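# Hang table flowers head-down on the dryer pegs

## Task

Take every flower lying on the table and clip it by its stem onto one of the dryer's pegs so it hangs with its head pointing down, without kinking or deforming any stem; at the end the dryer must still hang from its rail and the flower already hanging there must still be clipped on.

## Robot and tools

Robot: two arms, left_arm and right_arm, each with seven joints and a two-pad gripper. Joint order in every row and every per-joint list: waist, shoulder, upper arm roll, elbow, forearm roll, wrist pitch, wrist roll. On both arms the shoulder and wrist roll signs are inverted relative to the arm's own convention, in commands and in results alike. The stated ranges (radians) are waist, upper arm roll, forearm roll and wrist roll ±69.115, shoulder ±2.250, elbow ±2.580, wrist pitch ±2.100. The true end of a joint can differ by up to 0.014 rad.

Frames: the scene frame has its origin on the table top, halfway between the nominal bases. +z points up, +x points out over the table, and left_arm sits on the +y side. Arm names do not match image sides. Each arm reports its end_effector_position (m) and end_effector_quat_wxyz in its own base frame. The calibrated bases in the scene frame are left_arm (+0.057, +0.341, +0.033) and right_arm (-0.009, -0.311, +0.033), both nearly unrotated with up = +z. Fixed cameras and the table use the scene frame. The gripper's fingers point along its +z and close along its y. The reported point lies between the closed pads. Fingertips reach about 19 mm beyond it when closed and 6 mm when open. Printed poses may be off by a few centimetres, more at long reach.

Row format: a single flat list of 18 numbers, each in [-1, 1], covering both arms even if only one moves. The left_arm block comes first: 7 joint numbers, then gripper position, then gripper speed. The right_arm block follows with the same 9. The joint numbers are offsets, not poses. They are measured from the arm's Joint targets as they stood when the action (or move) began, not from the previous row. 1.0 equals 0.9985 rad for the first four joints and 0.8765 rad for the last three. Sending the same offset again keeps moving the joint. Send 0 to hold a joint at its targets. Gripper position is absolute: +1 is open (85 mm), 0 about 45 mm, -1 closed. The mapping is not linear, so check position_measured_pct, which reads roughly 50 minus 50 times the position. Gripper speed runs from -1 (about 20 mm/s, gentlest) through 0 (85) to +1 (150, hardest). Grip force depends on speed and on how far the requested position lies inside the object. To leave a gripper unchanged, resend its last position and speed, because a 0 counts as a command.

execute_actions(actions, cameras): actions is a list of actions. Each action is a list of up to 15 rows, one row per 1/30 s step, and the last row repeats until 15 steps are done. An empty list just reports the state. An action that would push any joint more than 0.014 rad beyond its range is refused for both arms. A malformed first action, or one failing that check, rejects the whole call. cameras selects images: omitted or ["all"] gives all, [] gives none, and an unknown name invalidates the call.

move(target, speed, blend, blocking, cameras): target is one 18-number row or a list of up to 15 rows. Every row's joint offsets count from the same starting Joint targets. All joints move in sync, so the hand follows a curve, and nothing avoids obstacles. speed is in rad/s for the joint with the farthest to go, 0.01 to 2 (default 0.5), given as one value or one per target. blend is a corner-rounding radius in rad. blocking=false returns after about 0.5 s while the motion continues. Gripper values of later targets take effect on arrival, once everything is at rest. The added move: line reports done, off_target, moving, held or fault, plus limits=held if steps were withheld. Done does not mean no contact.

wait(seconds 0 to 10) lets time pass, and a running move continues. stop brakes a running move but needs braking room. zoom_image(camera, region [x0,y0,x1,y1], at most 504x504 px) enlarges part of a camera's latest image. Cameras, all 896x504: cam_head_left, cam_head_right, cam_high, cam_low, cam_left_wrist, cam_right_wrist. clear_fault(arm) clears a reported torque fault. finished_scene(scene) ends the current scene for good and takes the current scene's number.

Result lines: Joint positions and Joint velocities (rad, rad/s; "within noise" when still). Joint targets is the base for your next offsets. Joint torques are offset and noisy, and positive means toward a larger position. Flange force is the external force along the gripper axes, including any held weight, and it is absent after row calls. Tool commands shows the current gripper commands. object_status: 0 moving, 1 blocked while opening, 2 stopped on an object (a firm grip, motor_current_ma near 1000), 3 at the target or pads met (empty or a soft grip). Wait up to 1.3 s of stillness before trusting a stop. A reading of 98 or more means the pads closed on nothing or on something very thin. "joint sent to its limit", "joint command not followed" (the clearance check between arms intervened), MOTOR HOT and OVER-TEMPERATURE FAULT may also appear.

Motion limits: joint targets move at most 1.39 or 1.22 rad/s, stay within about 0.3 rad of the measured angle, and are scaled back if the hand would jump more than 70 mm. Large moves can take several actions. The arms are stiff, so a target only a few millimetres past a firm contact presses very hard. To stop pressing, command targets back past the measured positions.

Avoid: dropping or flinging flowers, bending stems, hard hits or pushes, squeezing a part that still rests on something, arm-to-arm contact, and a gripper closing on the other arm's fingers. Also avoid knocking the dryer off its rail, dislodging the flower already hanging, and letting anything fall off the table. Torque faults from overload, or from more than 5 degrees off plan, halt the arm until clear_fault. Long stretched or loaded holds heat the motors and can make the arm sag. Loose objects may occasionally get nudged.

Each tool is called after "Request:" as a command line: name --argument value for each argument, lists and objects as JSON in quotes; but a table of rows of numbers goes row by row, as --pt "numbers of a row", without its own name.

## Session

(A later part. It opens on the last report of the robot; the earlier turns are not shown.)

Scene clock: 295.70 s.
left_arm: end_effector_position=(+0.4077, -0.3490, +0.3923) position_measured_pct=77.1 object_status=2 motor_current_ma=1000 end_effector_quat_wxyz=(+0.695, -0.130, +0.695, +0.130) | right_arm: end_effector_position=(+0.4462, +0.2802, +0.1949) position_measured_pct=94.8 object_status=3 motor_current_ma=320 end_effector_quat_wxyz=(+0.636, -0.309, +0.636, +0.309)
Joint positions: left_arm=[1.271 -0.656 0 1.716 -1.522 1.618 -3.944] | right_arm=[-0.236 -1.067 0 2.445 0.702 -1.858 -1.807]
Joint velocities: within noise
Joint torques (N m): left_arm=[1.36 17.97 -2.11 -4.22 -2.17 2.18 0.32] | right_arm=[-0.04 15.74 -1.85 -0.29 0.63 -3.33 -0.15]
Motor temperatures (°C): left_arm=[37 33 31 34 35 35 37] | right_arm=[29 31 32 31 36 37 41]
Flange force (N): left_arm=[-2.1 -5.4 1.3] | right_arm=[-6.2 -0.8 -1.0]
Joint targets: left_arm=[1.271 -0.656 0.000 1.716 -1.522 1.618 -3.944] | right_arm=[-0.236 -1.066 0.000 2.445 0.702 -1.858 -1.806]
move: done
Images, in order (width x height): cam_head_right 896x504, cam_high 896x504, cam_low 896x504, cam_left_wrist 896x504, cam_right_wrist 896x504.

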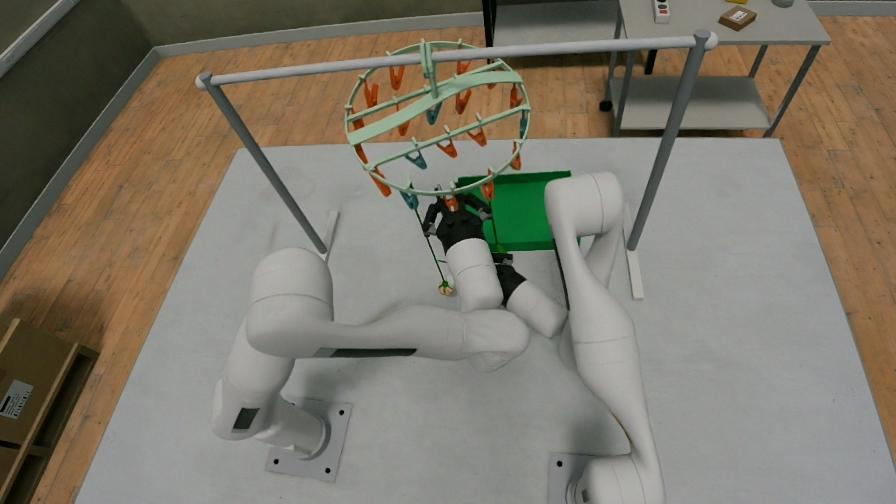

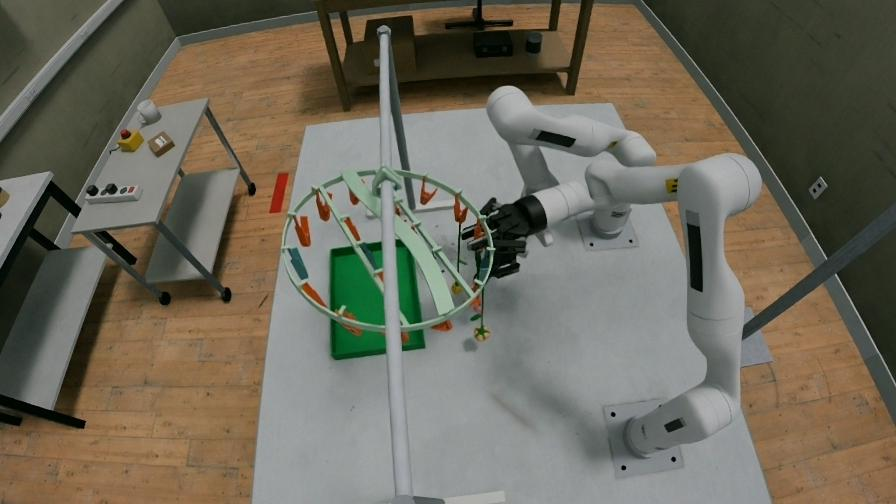

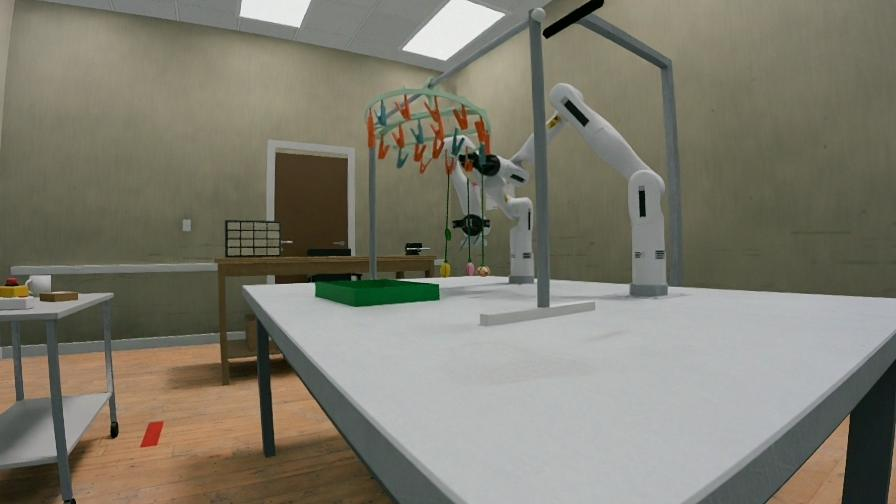

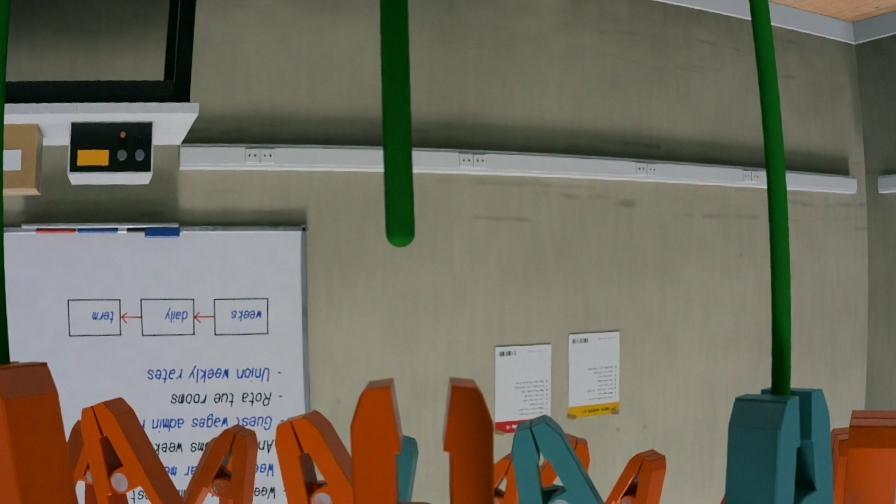

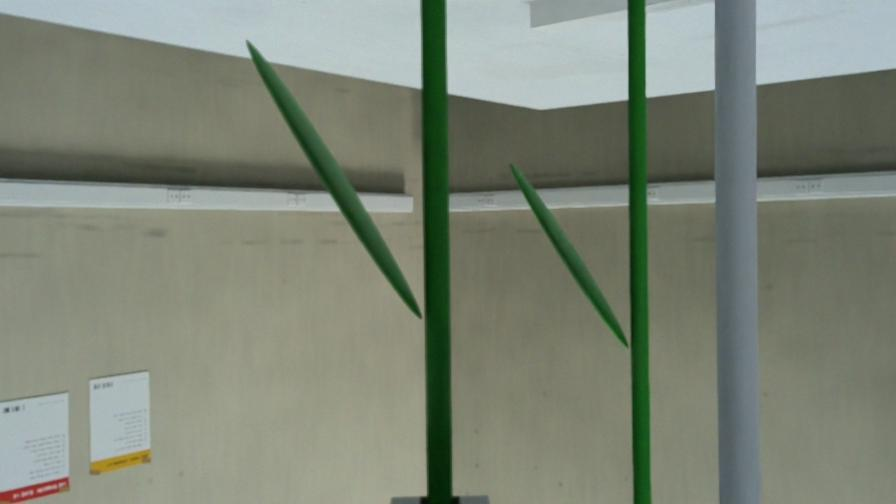

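Request:
move --target '[0,0,0,0,0,0,0,-0.55,-1,-0.0121,0.0164,0,0.0069,-0.0155,0.0046,0.0107,-0.9,-1]' --speed 0.05 --cameras '["cam_low","cam_left_wrist","cam_head_right"]'

Request:
zoom_image --camera "cam_low" --region '[450, 150, 490, 190]'

Request:
zoom_image --camera "cam_left_wrist" --region '[280, 204, 560, 504]'

Scene clock: 298.37 s.
left_arm: end_effector_position=(+0.4077, -0.3490, +0.3923) position_measured_pct=77.1 object_status=2 motor_current_ma=1000 end_effector_quat_wxyz=(+0.695, -0.130, +0.695, +0.130) | right_arm: end_effector_position=(+0.4451, +0.2832, +0.2000) position_measured_pct=94.8 object_status=3 motor_current_ma=320 end_effector_quat_wxyz=(+0.636, -0.309, +0.636, +0.309)
Joint positions: left_arm=[1.271 -0.656 0 1.716 -1.522 1.618 -3.944] | right_arm=[-0.248 -1.05 0 2.452 0.689 -1.854 -1.797]
Joint velocities: within noise
Joint torques (N m): left_arm=[1.25 17.98 -2.07 -4.23 -2.17 2.14 0.3] | right_arm=[-0.02 16.07 -1.86 -0.18 0.59 -3.31 -0.44]
Motor temperatures (°C): left_arm=[37 33 31 34 35 35 37] | right_arm=[29 31 32 31 36 37 41]
Flange force (N): left_arm=[-2.1 -5.4 1.0] | right_arm=[-5.1 -1.6 -0.5]
Joint targets: left_arm=[1.271 -0.656 0.000 1.716 -1.522 1.618 -3.944] | right_arm=[-0.248 -1.050 0.000 2.452 0.689 -1.854 -1.797]
move: done
Images, in order (width x height): cam_head_right 896x504, cam_low 896x504, cam_left_wrist 896x504.

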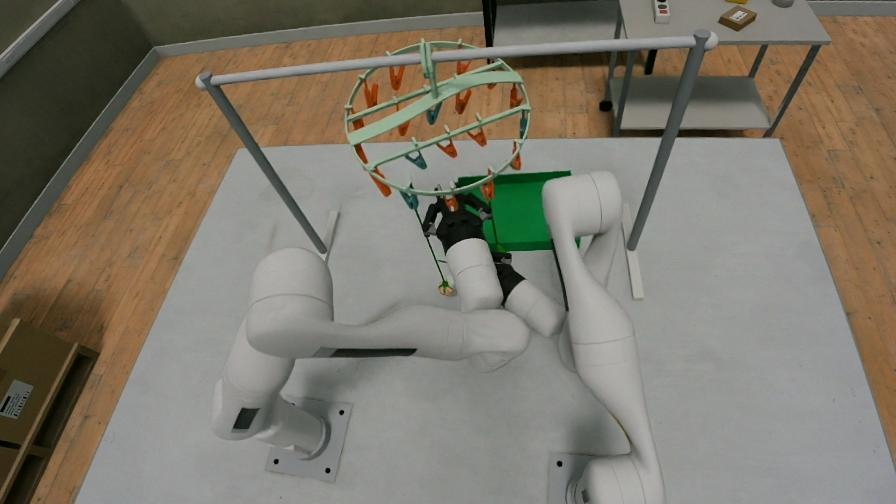

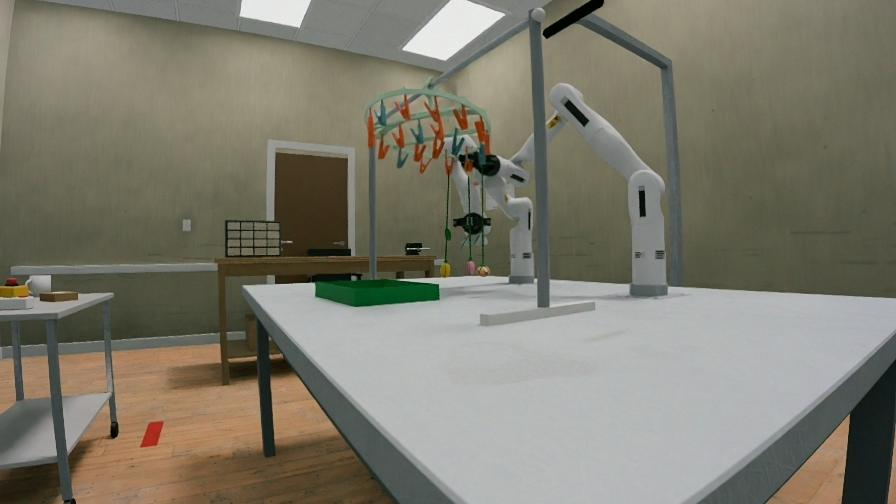

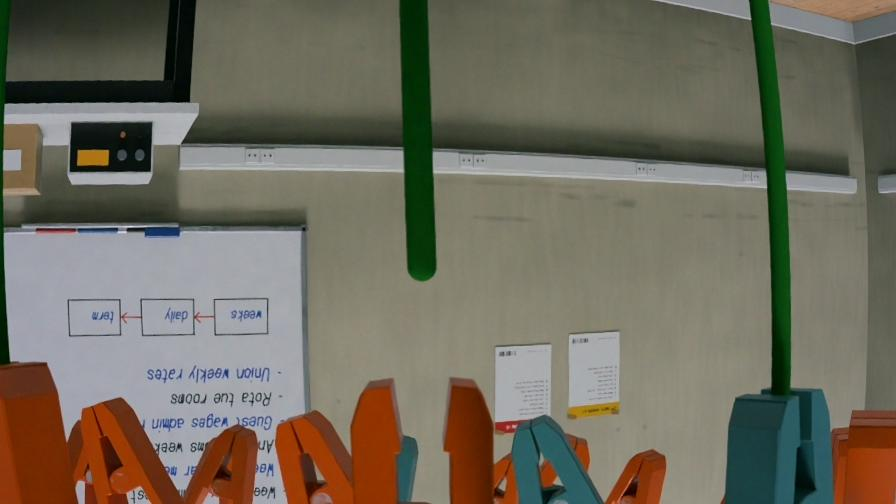

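Scaled by 12.600 from the camera's 896x504 image, which has a finer 1280x720 frame.

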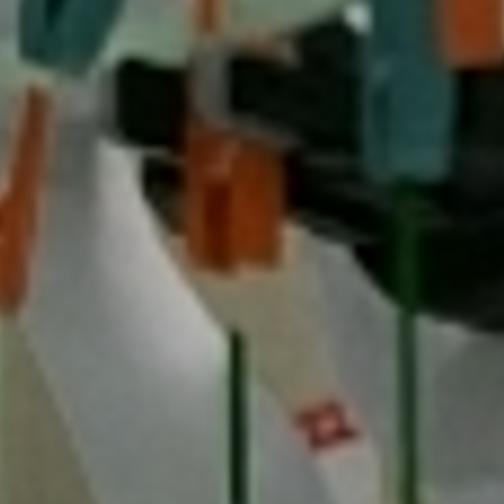

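Scaled by 1.680 from the camera's 896x504 image, which has a finer 1280x720 frame.

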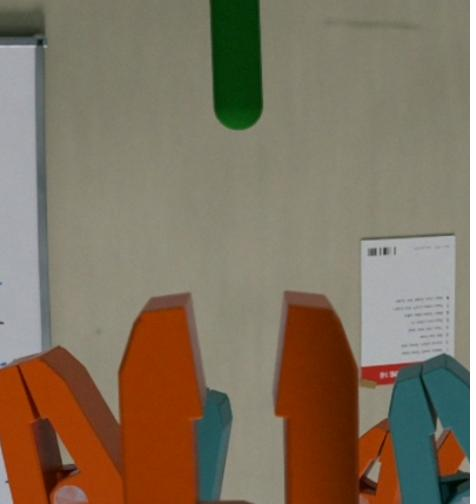

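Request:
move --target '[0,0,0,0,0,0,0,-0.55,-1,0,0.0485,0,0.0142,-0.0075,0.03,0.0265,-0.9,-1]' --speed 0.04 --cameras '["cam_low","cam_left_wrist","cam_head_right"]'

Request:
zoom_image --camera "cam_low" --region '[450, 150, 490, 190]'

Request:
zoom_image --camera "cam_left_wrist" --region '[280, 204, 560, 504]'

Scene clock: 301.10 s.
left_arm: end_effector_position=(+0.4077, -0.3490, +0.3923) position_measured_pct=77.1 object_status=2 motor_current_ma=1000 end_effector_quat_wxyz=(+0.695, -0.130, +0.695, +0.130) | right_arm: end_effector_position=(+0.4448, +0.2830, +0.2138) position_measured_pct=94.8 object_status=3 motor_current_ma=320 end_effector_quat_wxyz=(+0.636, -0.309, +0.636, +0.309)
Joint positions: left_arm=[1.271 -0.656 0 1.716 -1.522 1.618 -3.944] | right_arm=[-0.248 -1.002 0 2.466 0.682 -1.828 -1.774]
Joint velocities: within noise
Joint torques (N m): left_arm=[1.31 18 -2.15 -4.2 -2.14 2.18 0.28] | right_arm=[-0.08 15.25 -1.83 -0.34 0.52 -3.45 -0.14]
Motor temperatures (°C): left_arm=[37 33 31 34 35 35 37] | right_arm=[29 31 32 31 36 37 41]
Flange force (N): left_arm=[-2.1 -5.6 1.2] | right_arm=[-6.9 -2.0 -0.1]
Joint targets: left_arm=[1.271 -0.656 0.000 1.716 -1.522 1.618 -3.944] | right_arm=[-0.248 -1.002 0.000 2.466 0.682 -1.828 -1.774]
move: done
Images, in order (width x height): cam_head_right 896x504, cam_low 896x504, cam_left_wrist 896x504.

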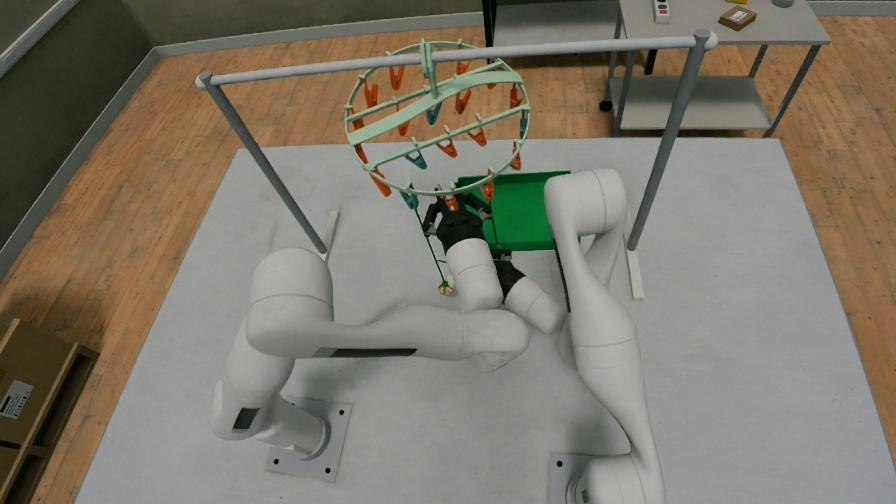

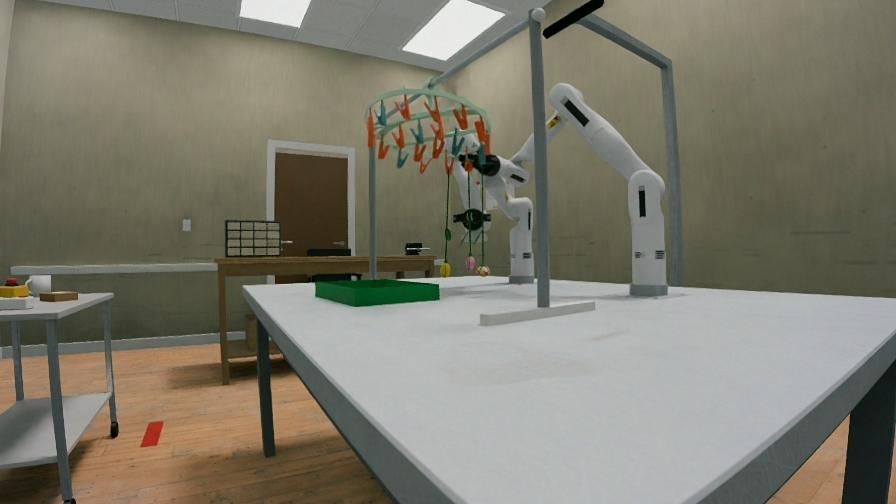

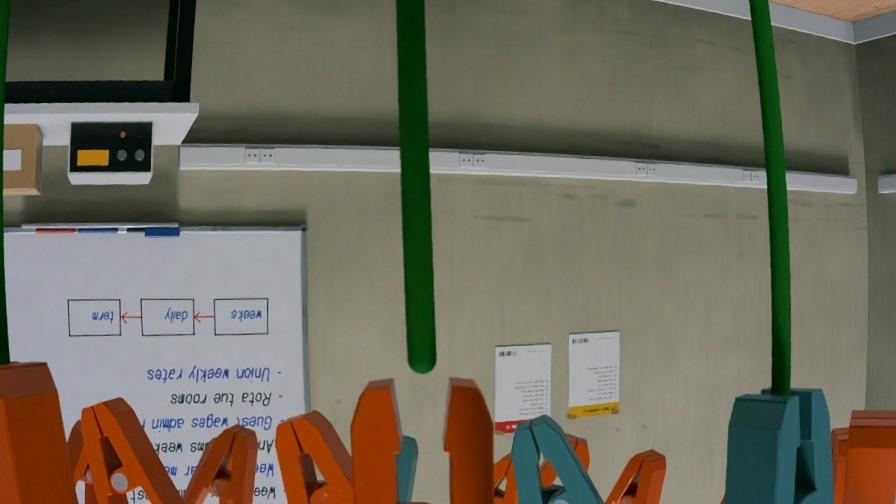

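Scaled by 12.600 from the camera's 896x504 image, which has a finer 1280x720 frame.

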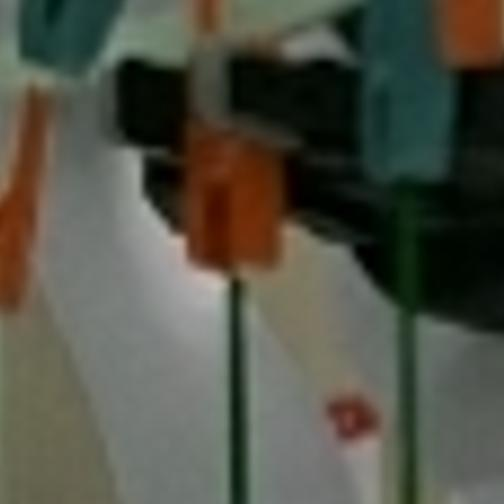

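Scaled by 1.680 from the camera's 896x504 image, which has a finer 1280x720 frame.

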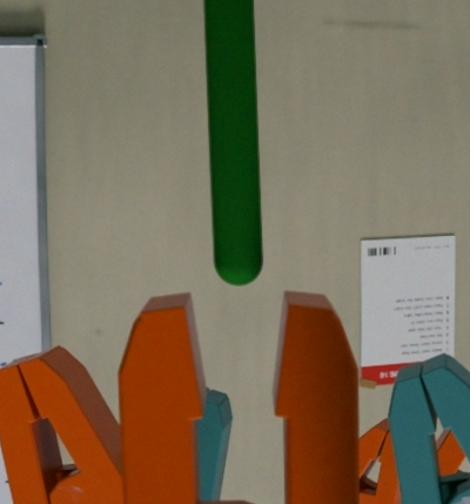

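Request:
move --target '[0,0,0,0,0,0,0,-0.55,-1,0,0.0466,0,0.0089,-0.0065,0.0339,0.0274,-0.9,-1]' --speed 0.04 --cameras '["cam_low","cam_left_wrist","cam_head_right"]'

Request:
zoom_image --camera "cam_low" --region '[450, 150, 490, 190]'

Request:
zoom_image --camera "cam_left_wrist" --region '[280, 204, 560, 504]'

Scene clock: 303.23 s.
left_arm: end_effector_position=(+0.4077, -0.3490, +0.3923) position_measured_pct=77.1 object_status=2 motor_current_ma=1000 end_effector_quat_wxyz=(+0.695, -0.130, +0.695, +0.130) | right_arm: end_effector_position=(+0.4451, +0.2831, +0.2264) position_measured_pct=94.8 object_status=3 motor_current_ma=320 end_effector_quat_wxyz=(+0.636, -0.309, +0.636, +0.309)
Joint positions: left_arm=[1.271 -0.656 0 1.716 -1.522 1.618 -3.944] | right_arm=[-0.248 -0.955 0 2.475 0.676 -1.798 -1.75]
Joint velocities: within noise
Joint torques (N m): left_arm=[1.31 18.03 -2.09 -4.16 -2.2 2.16 0.24] | right_arm=[-0.03 15.37 -1.78 -0.73 0.47 -3.4 -0.03]
Motor temperatures (°C): left_arm=[37 33 31 34 35 35 37] | right_arm=[29 32 32 31 36 37 41]
Flange force (N): left_arm=[-2.2 -5.8 1.1] | right_arm=[-5.6 -0.9 -0.9]
Joint targets: left_arm=[1.271 -0.656 0.000 1.716 -1.522 1.618 -3.944] | right_arm=[-0.248 -0.955 0.000 2.475 0.676 -1.798 -1.750]
move: done
Images, in order (width x height): cam_head_right 896x504, cam_low 896x504, cam_left_wrist 896x504.

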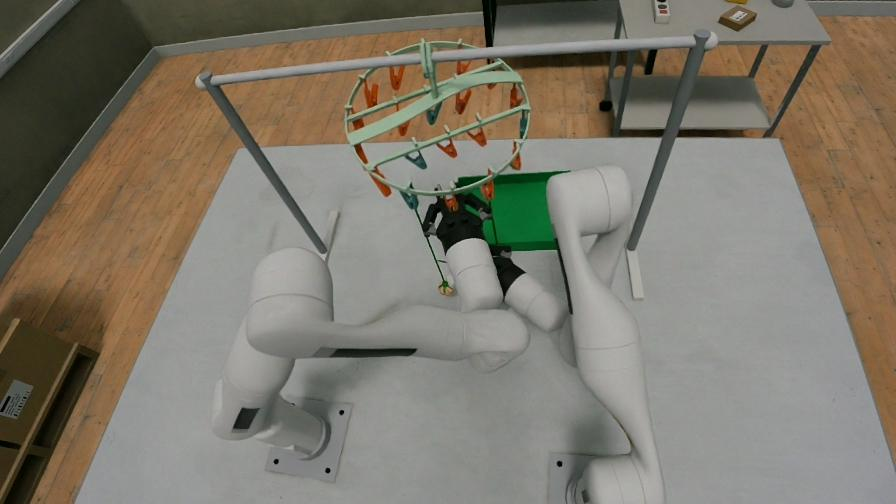

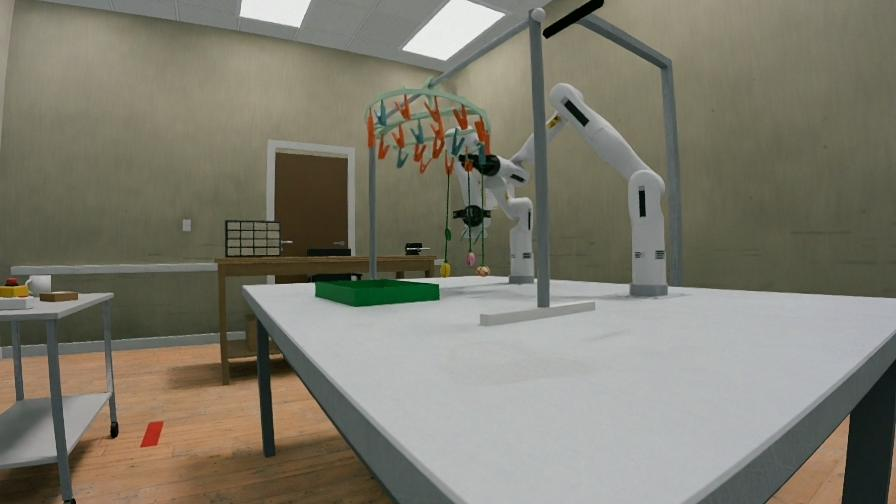

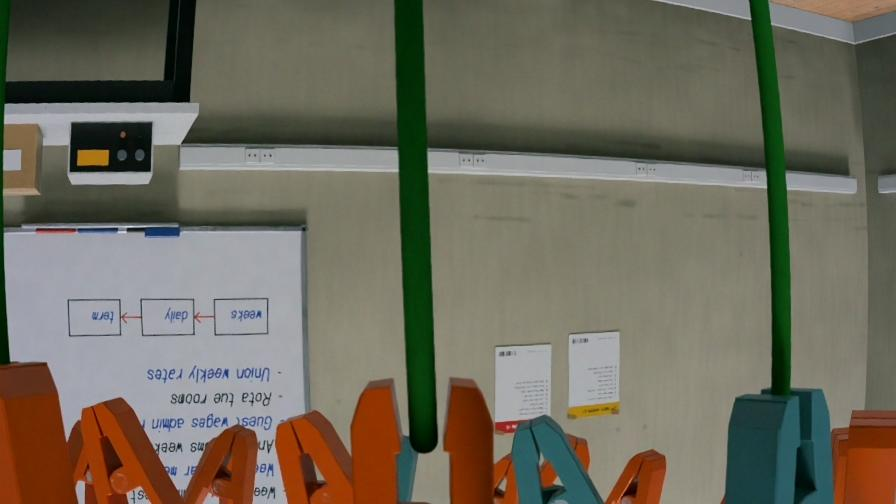

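Scaled by 12.600 from the camera's 896x504 image, which has a finer 1280x720 frame.

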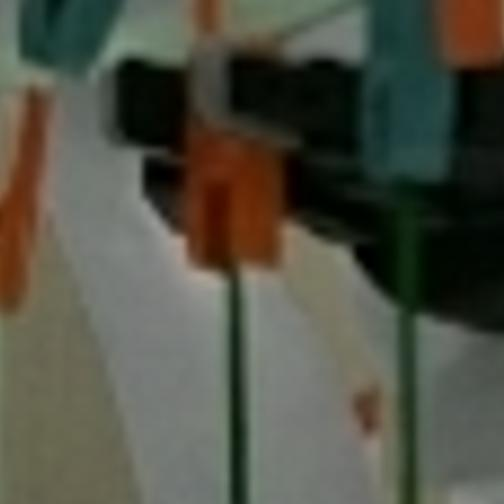

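Scaled by 1.680 from the camera's 896x504 image, which has a finer 1280x720 frame.

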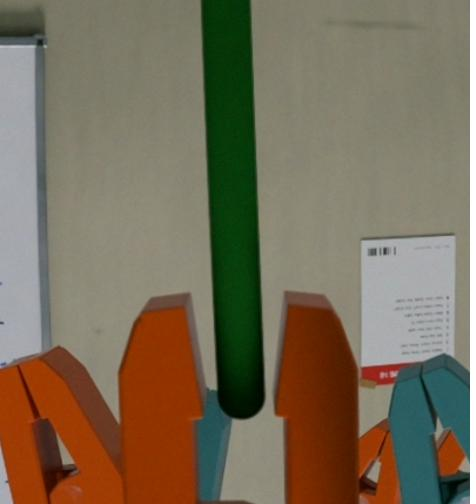

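Request:
zoom_image --camera "cam_head_right" --region '[420, 170, 520, 240]'

Request:
execute_actions --actions '[]' --cameras '["cam_high","cam_head_left","cam_right_wrist","cam_low"]'

Request:
zoom_image --camera "cam_high" --region '[450, 200, 530, 280]'

Request:
zoom_image --camera "cam_low" --region '[430, 130, 520, 290]'

Scaled by 5.040 from the camera's 896x504 image, which has a finer 1280x720 frame.

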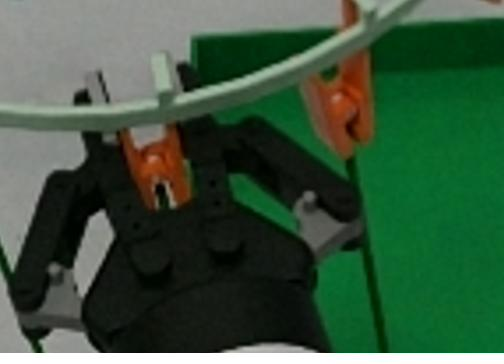

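Scene clock: 304.23 s.
left_arm: end_effector_position=(+0.4077, -0.3490, +0.3923) position_measured_pct=77.1 object_status=2 motor_current_ma=1000 end_effector_quat_wxyz=(+0.695, -0.130, +0.695, +0.130) | right_arm: end_effector_position=(+0.4451, +0.2831, +0.2264) position_measured_pct=94.8 object_status=3 motor_current_ma=320 end_effector_quat_wxyz=(+0.636, -0.309, +0.636, +0.309)
Joint positions: left_arm=[1.271 -0.656 0 1.716 -1.522 1.618 -3.944] | right_arm=[-0.248 -0.955 0 2.475 0.676 -1.798 -1.75]
Joint velocities: within noise
Joint torques (N m): left_arm=[1.32 17.98 -2.07 -4.23 -2.19 2.17 0.3] | right_arm=[-0.08 15.36 -1.79 -0.69 0.41 -3.34 -0.2]
Motor temperatures (°C): left_arm=[37 33 31 34 35 35 37] | right_arm=[29 32 32 31 36 37 41]
Flange force (N): left_arm=[-2.1 -5.4 1.2] | right_arm=[-5.8 -1.6 -0.9]
Joint targets: left_arm=[1.271 -0.656 0.000 1.716 -1.522 1.618 -3.944] | right_arm=[-0.248 -0.955 0.000 2.475 0.676 -1.798 -1.750]
Tool commands: left_gripper/position=-0.55 left_gripper/speed=-1.0 right_gripper/position=-0.9 right_gripper/speed=-1.0
Images, in order (width x height): cam_head_left 896x504, cam_high 896x504, cam_low 896x504, cam_right_wrist 896x504.

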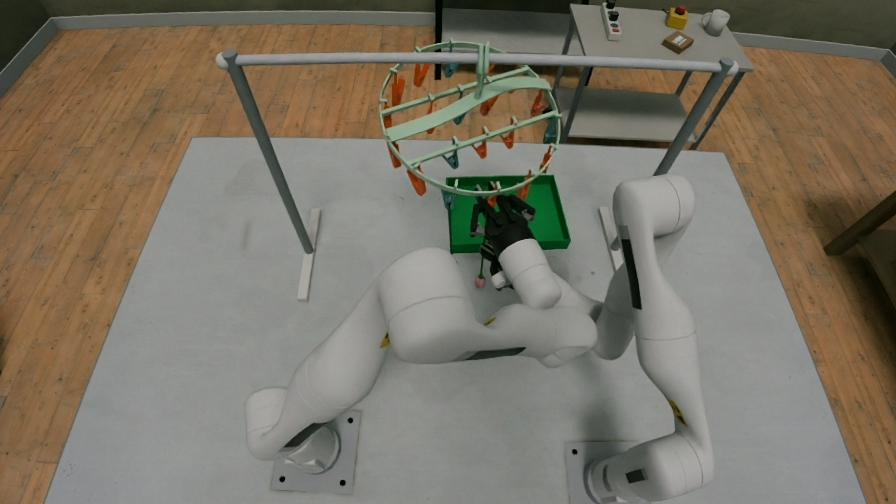

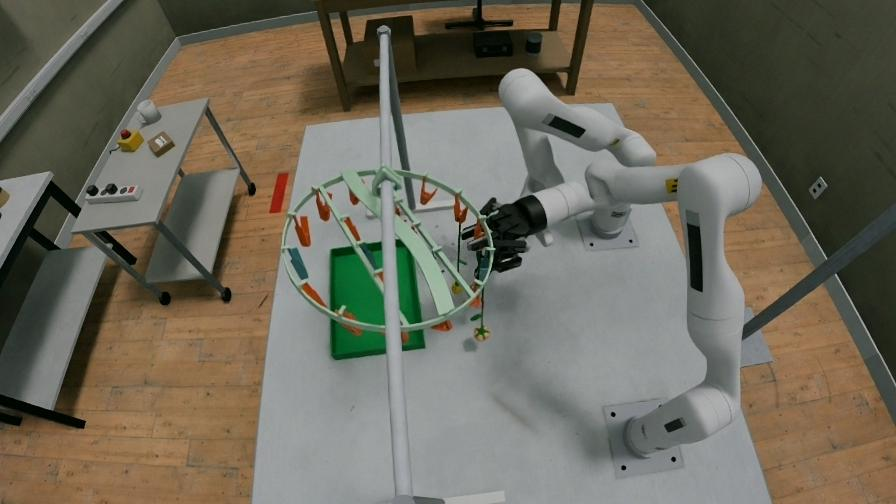

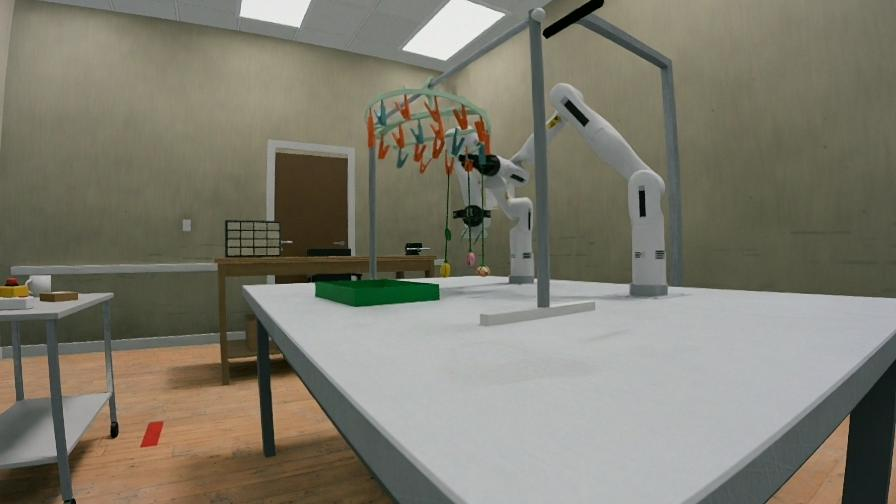

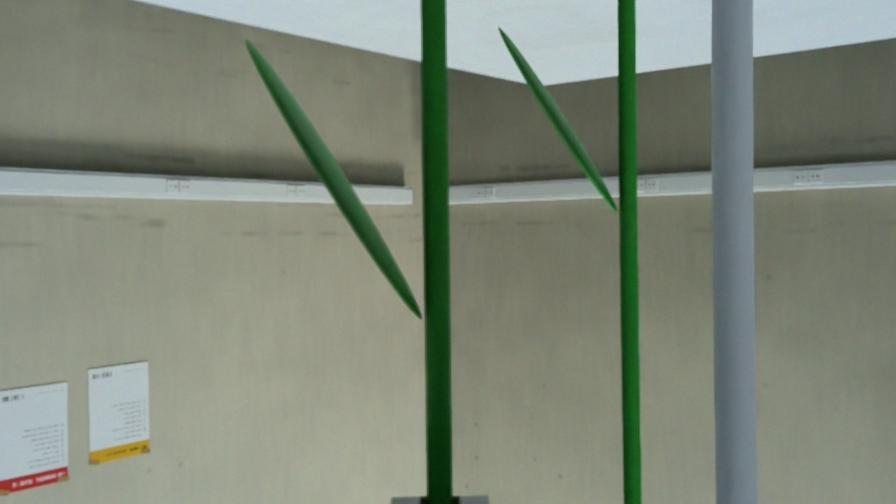

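Scaled by 6.300 from the camera's 896x504 image, which has a finer 1280x720 frame.

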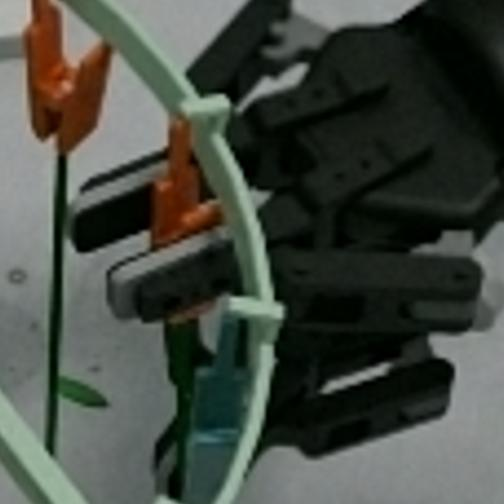

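Scaled by 3.150 from the camera's 896x504 image, which has a finer 1280x720 frame.

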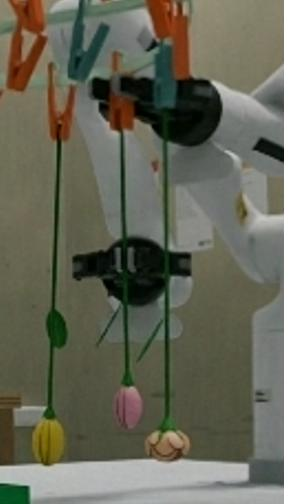

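Request:
move --pt "0 0 0 0 0 0 0 -0.45 -1 0 0 0 0 0 0 0 -0.9 -1" --pt "0 0 0 0 0 0 0 -0.32 -1 0 0 0 0 0 0 0 -0.9 -1" --cameras '["cam_left_wrist","cam_low"]'

Request:
wait --seconds 1.0 --cameras '["cam_left_wrist","cam_low","cam_high","cam_right_wrist"]'

Request:
zoom_image --camera "cam_left_wrist" --region '[280, 204, 560, 504]'

Request:
zoom_image --camera "cam_low" --region '[450, 150, 490, 190]'

Scene clock: 306.03 s.
left_arm: end_effector_position=(+0.4077, -0.3490, +0.3923) position_measured_pct=65.8 object_status=0 motor_current_ma=0 end_effector_quat_wxyz=(+0.695, -0.130, +0.695, +0.130) | right_arm: end_effector_position=(+0.4451, +0.2831, +0.2264) position_measured_pct=94.8 object_status=3 motor_current_ma=320 end_effector_quat_wxyz=(+0.636, -0.309, +0.636, +0.309)
Joint positions: left_arm=[1.271 -0.656 0 1.716 -1.522 1.618 -3.944] | right_arm=[-0.248 -0.955 0 2.475 0.676 -1.798 -1.75]
Joint velocities: within noise
Joint torques (N m): left_arm=[1.37 17.95 -2.06 -4.18 -2.19 2.17 0.32] | right_arm=[-0.06 15.21 -1.82 -0.78 0.36 -3.31 -0.18]
Motor temperatures (°C): left_arm=[37 33 31 34 35 35 37] | right_arm=[29 32 32 31 36 37 41]
Flange force (N): left_arm=[-2.1 -5.5 1.3] | right_arm=[-6.2 -1.5 -1.2]
Joint targets: left_arm=[1.271 -0.656 0.000 1.716 -1.522 1.618 -3.944] | right_arm=[-0.248 -0.955 0.000 2.475 0.676 -1.798 -1.750]
move: done
Images, in order (width x height): cam_low 896x504, cam_left_wrist 896x504.

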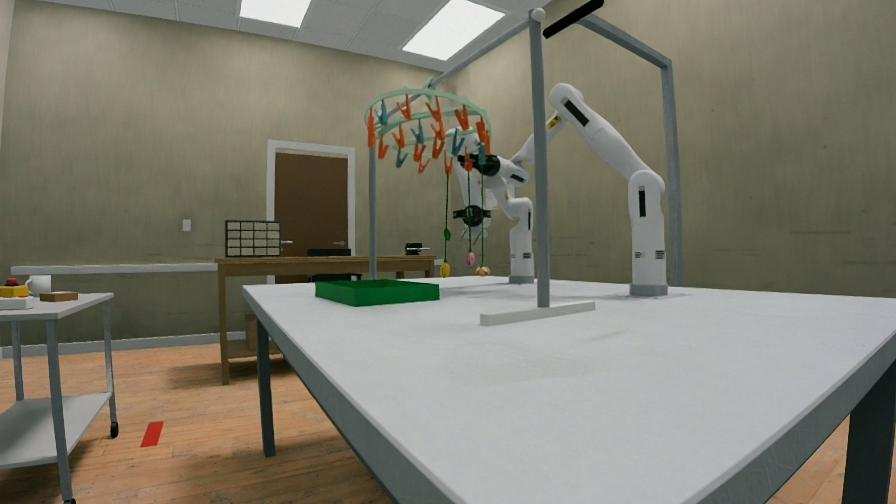

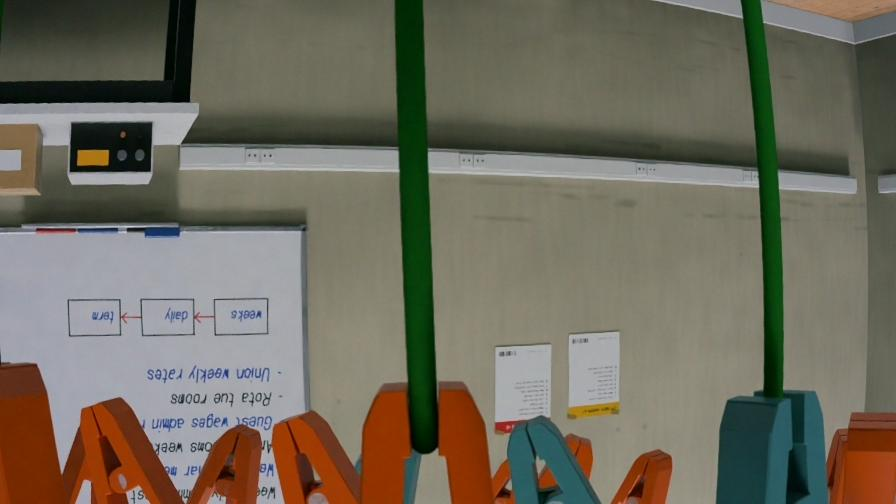

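Scene clock: 307.03 s.
left_arm: end_effector_position=(+0.4077, -0.3490, +0.3923) position_measured_pct=65.8 object_status=3 motor_current_ma=0 end_effector_quat_wxyz=(+0.695, -0.130, +0.695, +0.130) | right_arm: end_effector_position=(+0.4451, +0.2831, +0.2264) position_measured_pct=94.8 object_status=3 motor_current_ma=320 end_effector_quat_wxyz=(+0.636, -0.309, +0.636, +0.309)
Joint positions: left_arm=[1.271 -0.656 0 1.716 -1.522 1.618 -3.944] | right_arm=[-0.248 -0.955 0 2.475 0.676 -1.798 -1.75]
Joint velocities: within noise
Joint torques (N m): left_arm=[1.25 18.03 -2.1 -4.18 -2.2 2.11 0.31] | right_arm=[-0.01 15.29 -1.77 -0.82 0.36 -3.31 -0.15]
Motor temperatures (°C): left_arm=[37 33 31 34 35 35 37] | right_arm=[29 32 32 31 36 37 41]
Flange force (N): left_arm=[-2.0 -5.6 0.9] | right_arm=[-5.9 -1.1 -1.3]
Joint targets: left_arm=[1.271 -0.656 0.000 1.716 -1.522 1.618 -3.944] | right_arm=[-0.248 -0.955 0.000 2.475 0.676 -1.798 -1.750]
Tool commands: left_gripper/position=-0.32 left_gripper/speed=-1.0 right_gripper/position=-0.9 right_gripper/speed=-1.0
wait: 1.00 s; at rest by 0.17 s
Images, in order (width x height): cam_high 896x504, cam_low 896x504, cam_left_wrist 896x504, cam_right_wrist 896x504.

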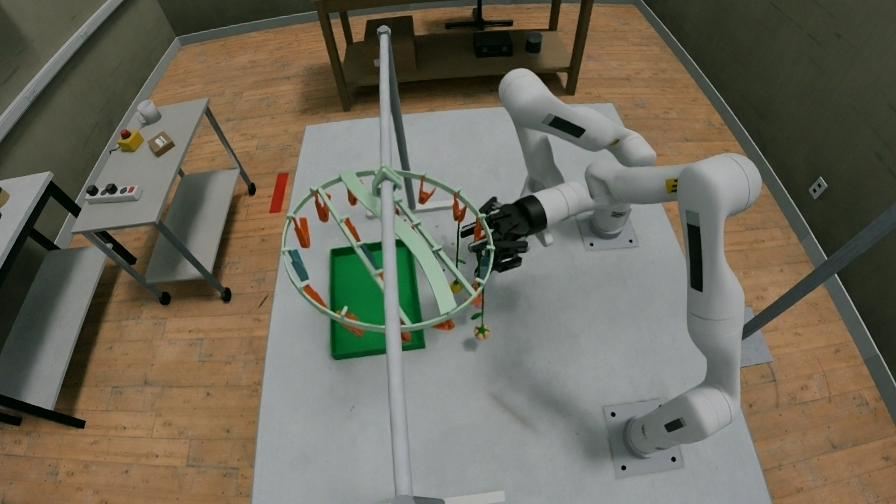

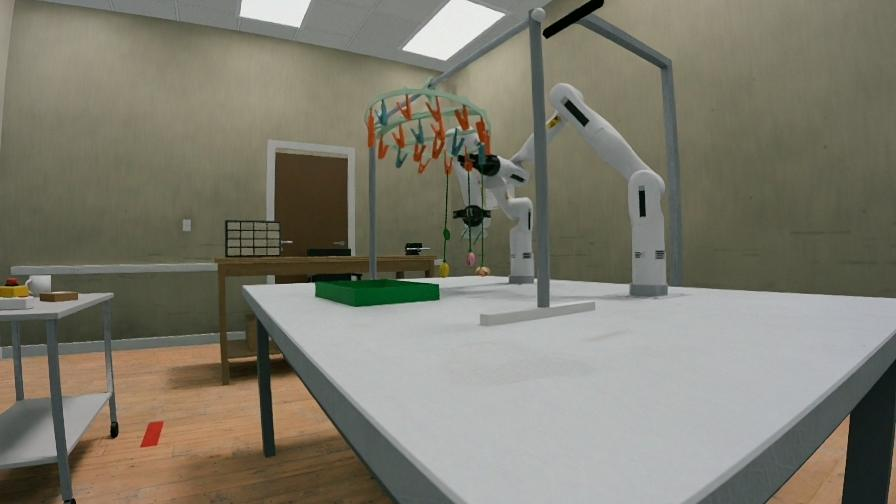

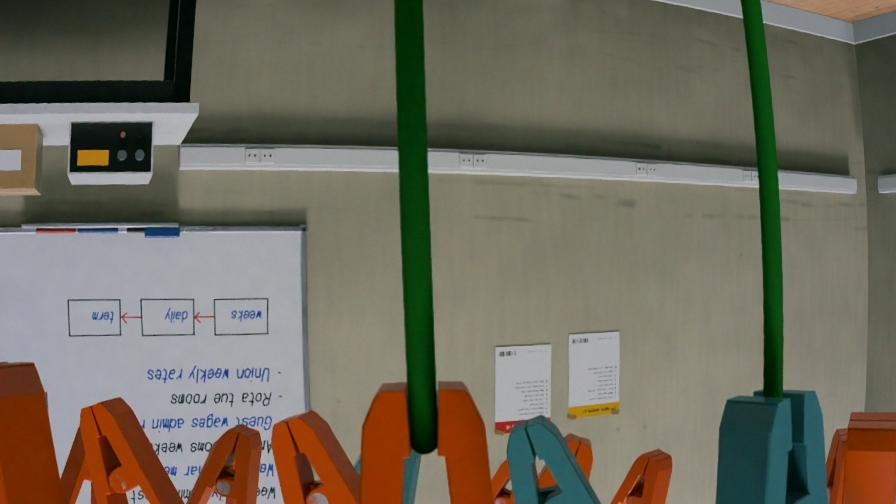

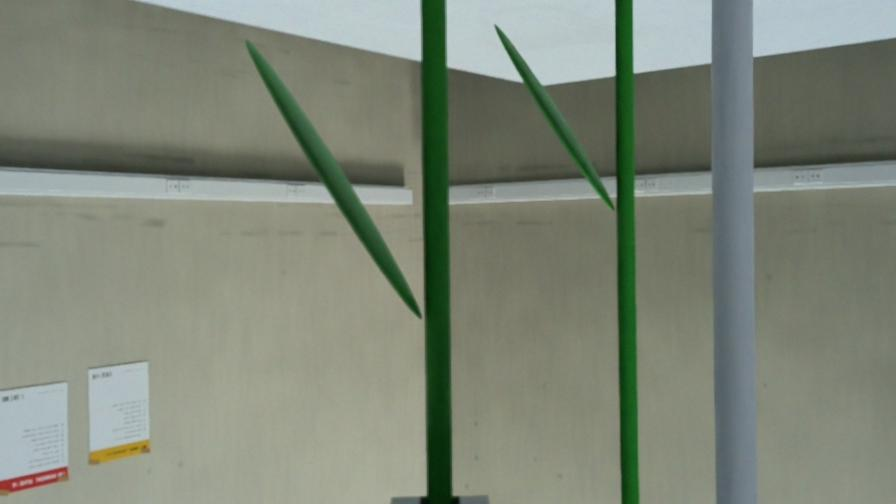

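Scaled by 1.680 from the camera's 896x504 image, which has a finer 1280x720 frame.

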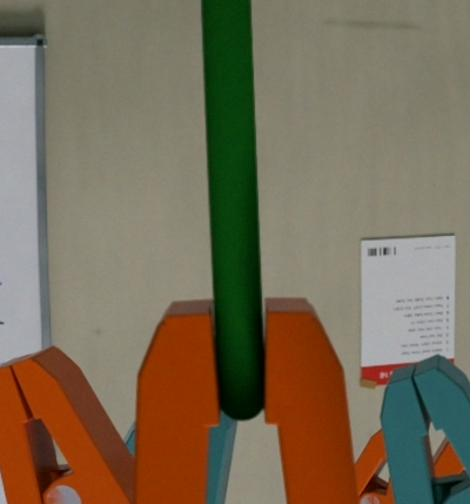

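Scaled by 12.600 from the camera's 896x504 image, which has a finer 1280x720 frame.

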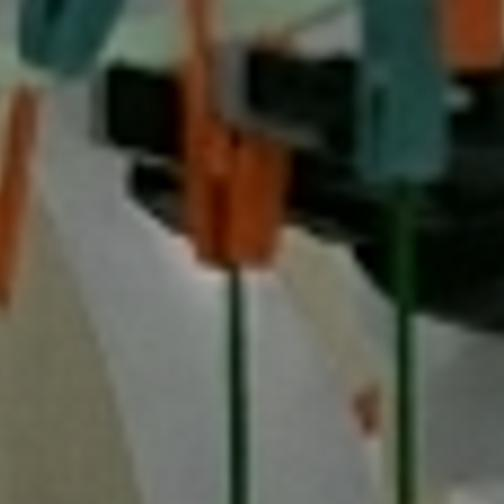

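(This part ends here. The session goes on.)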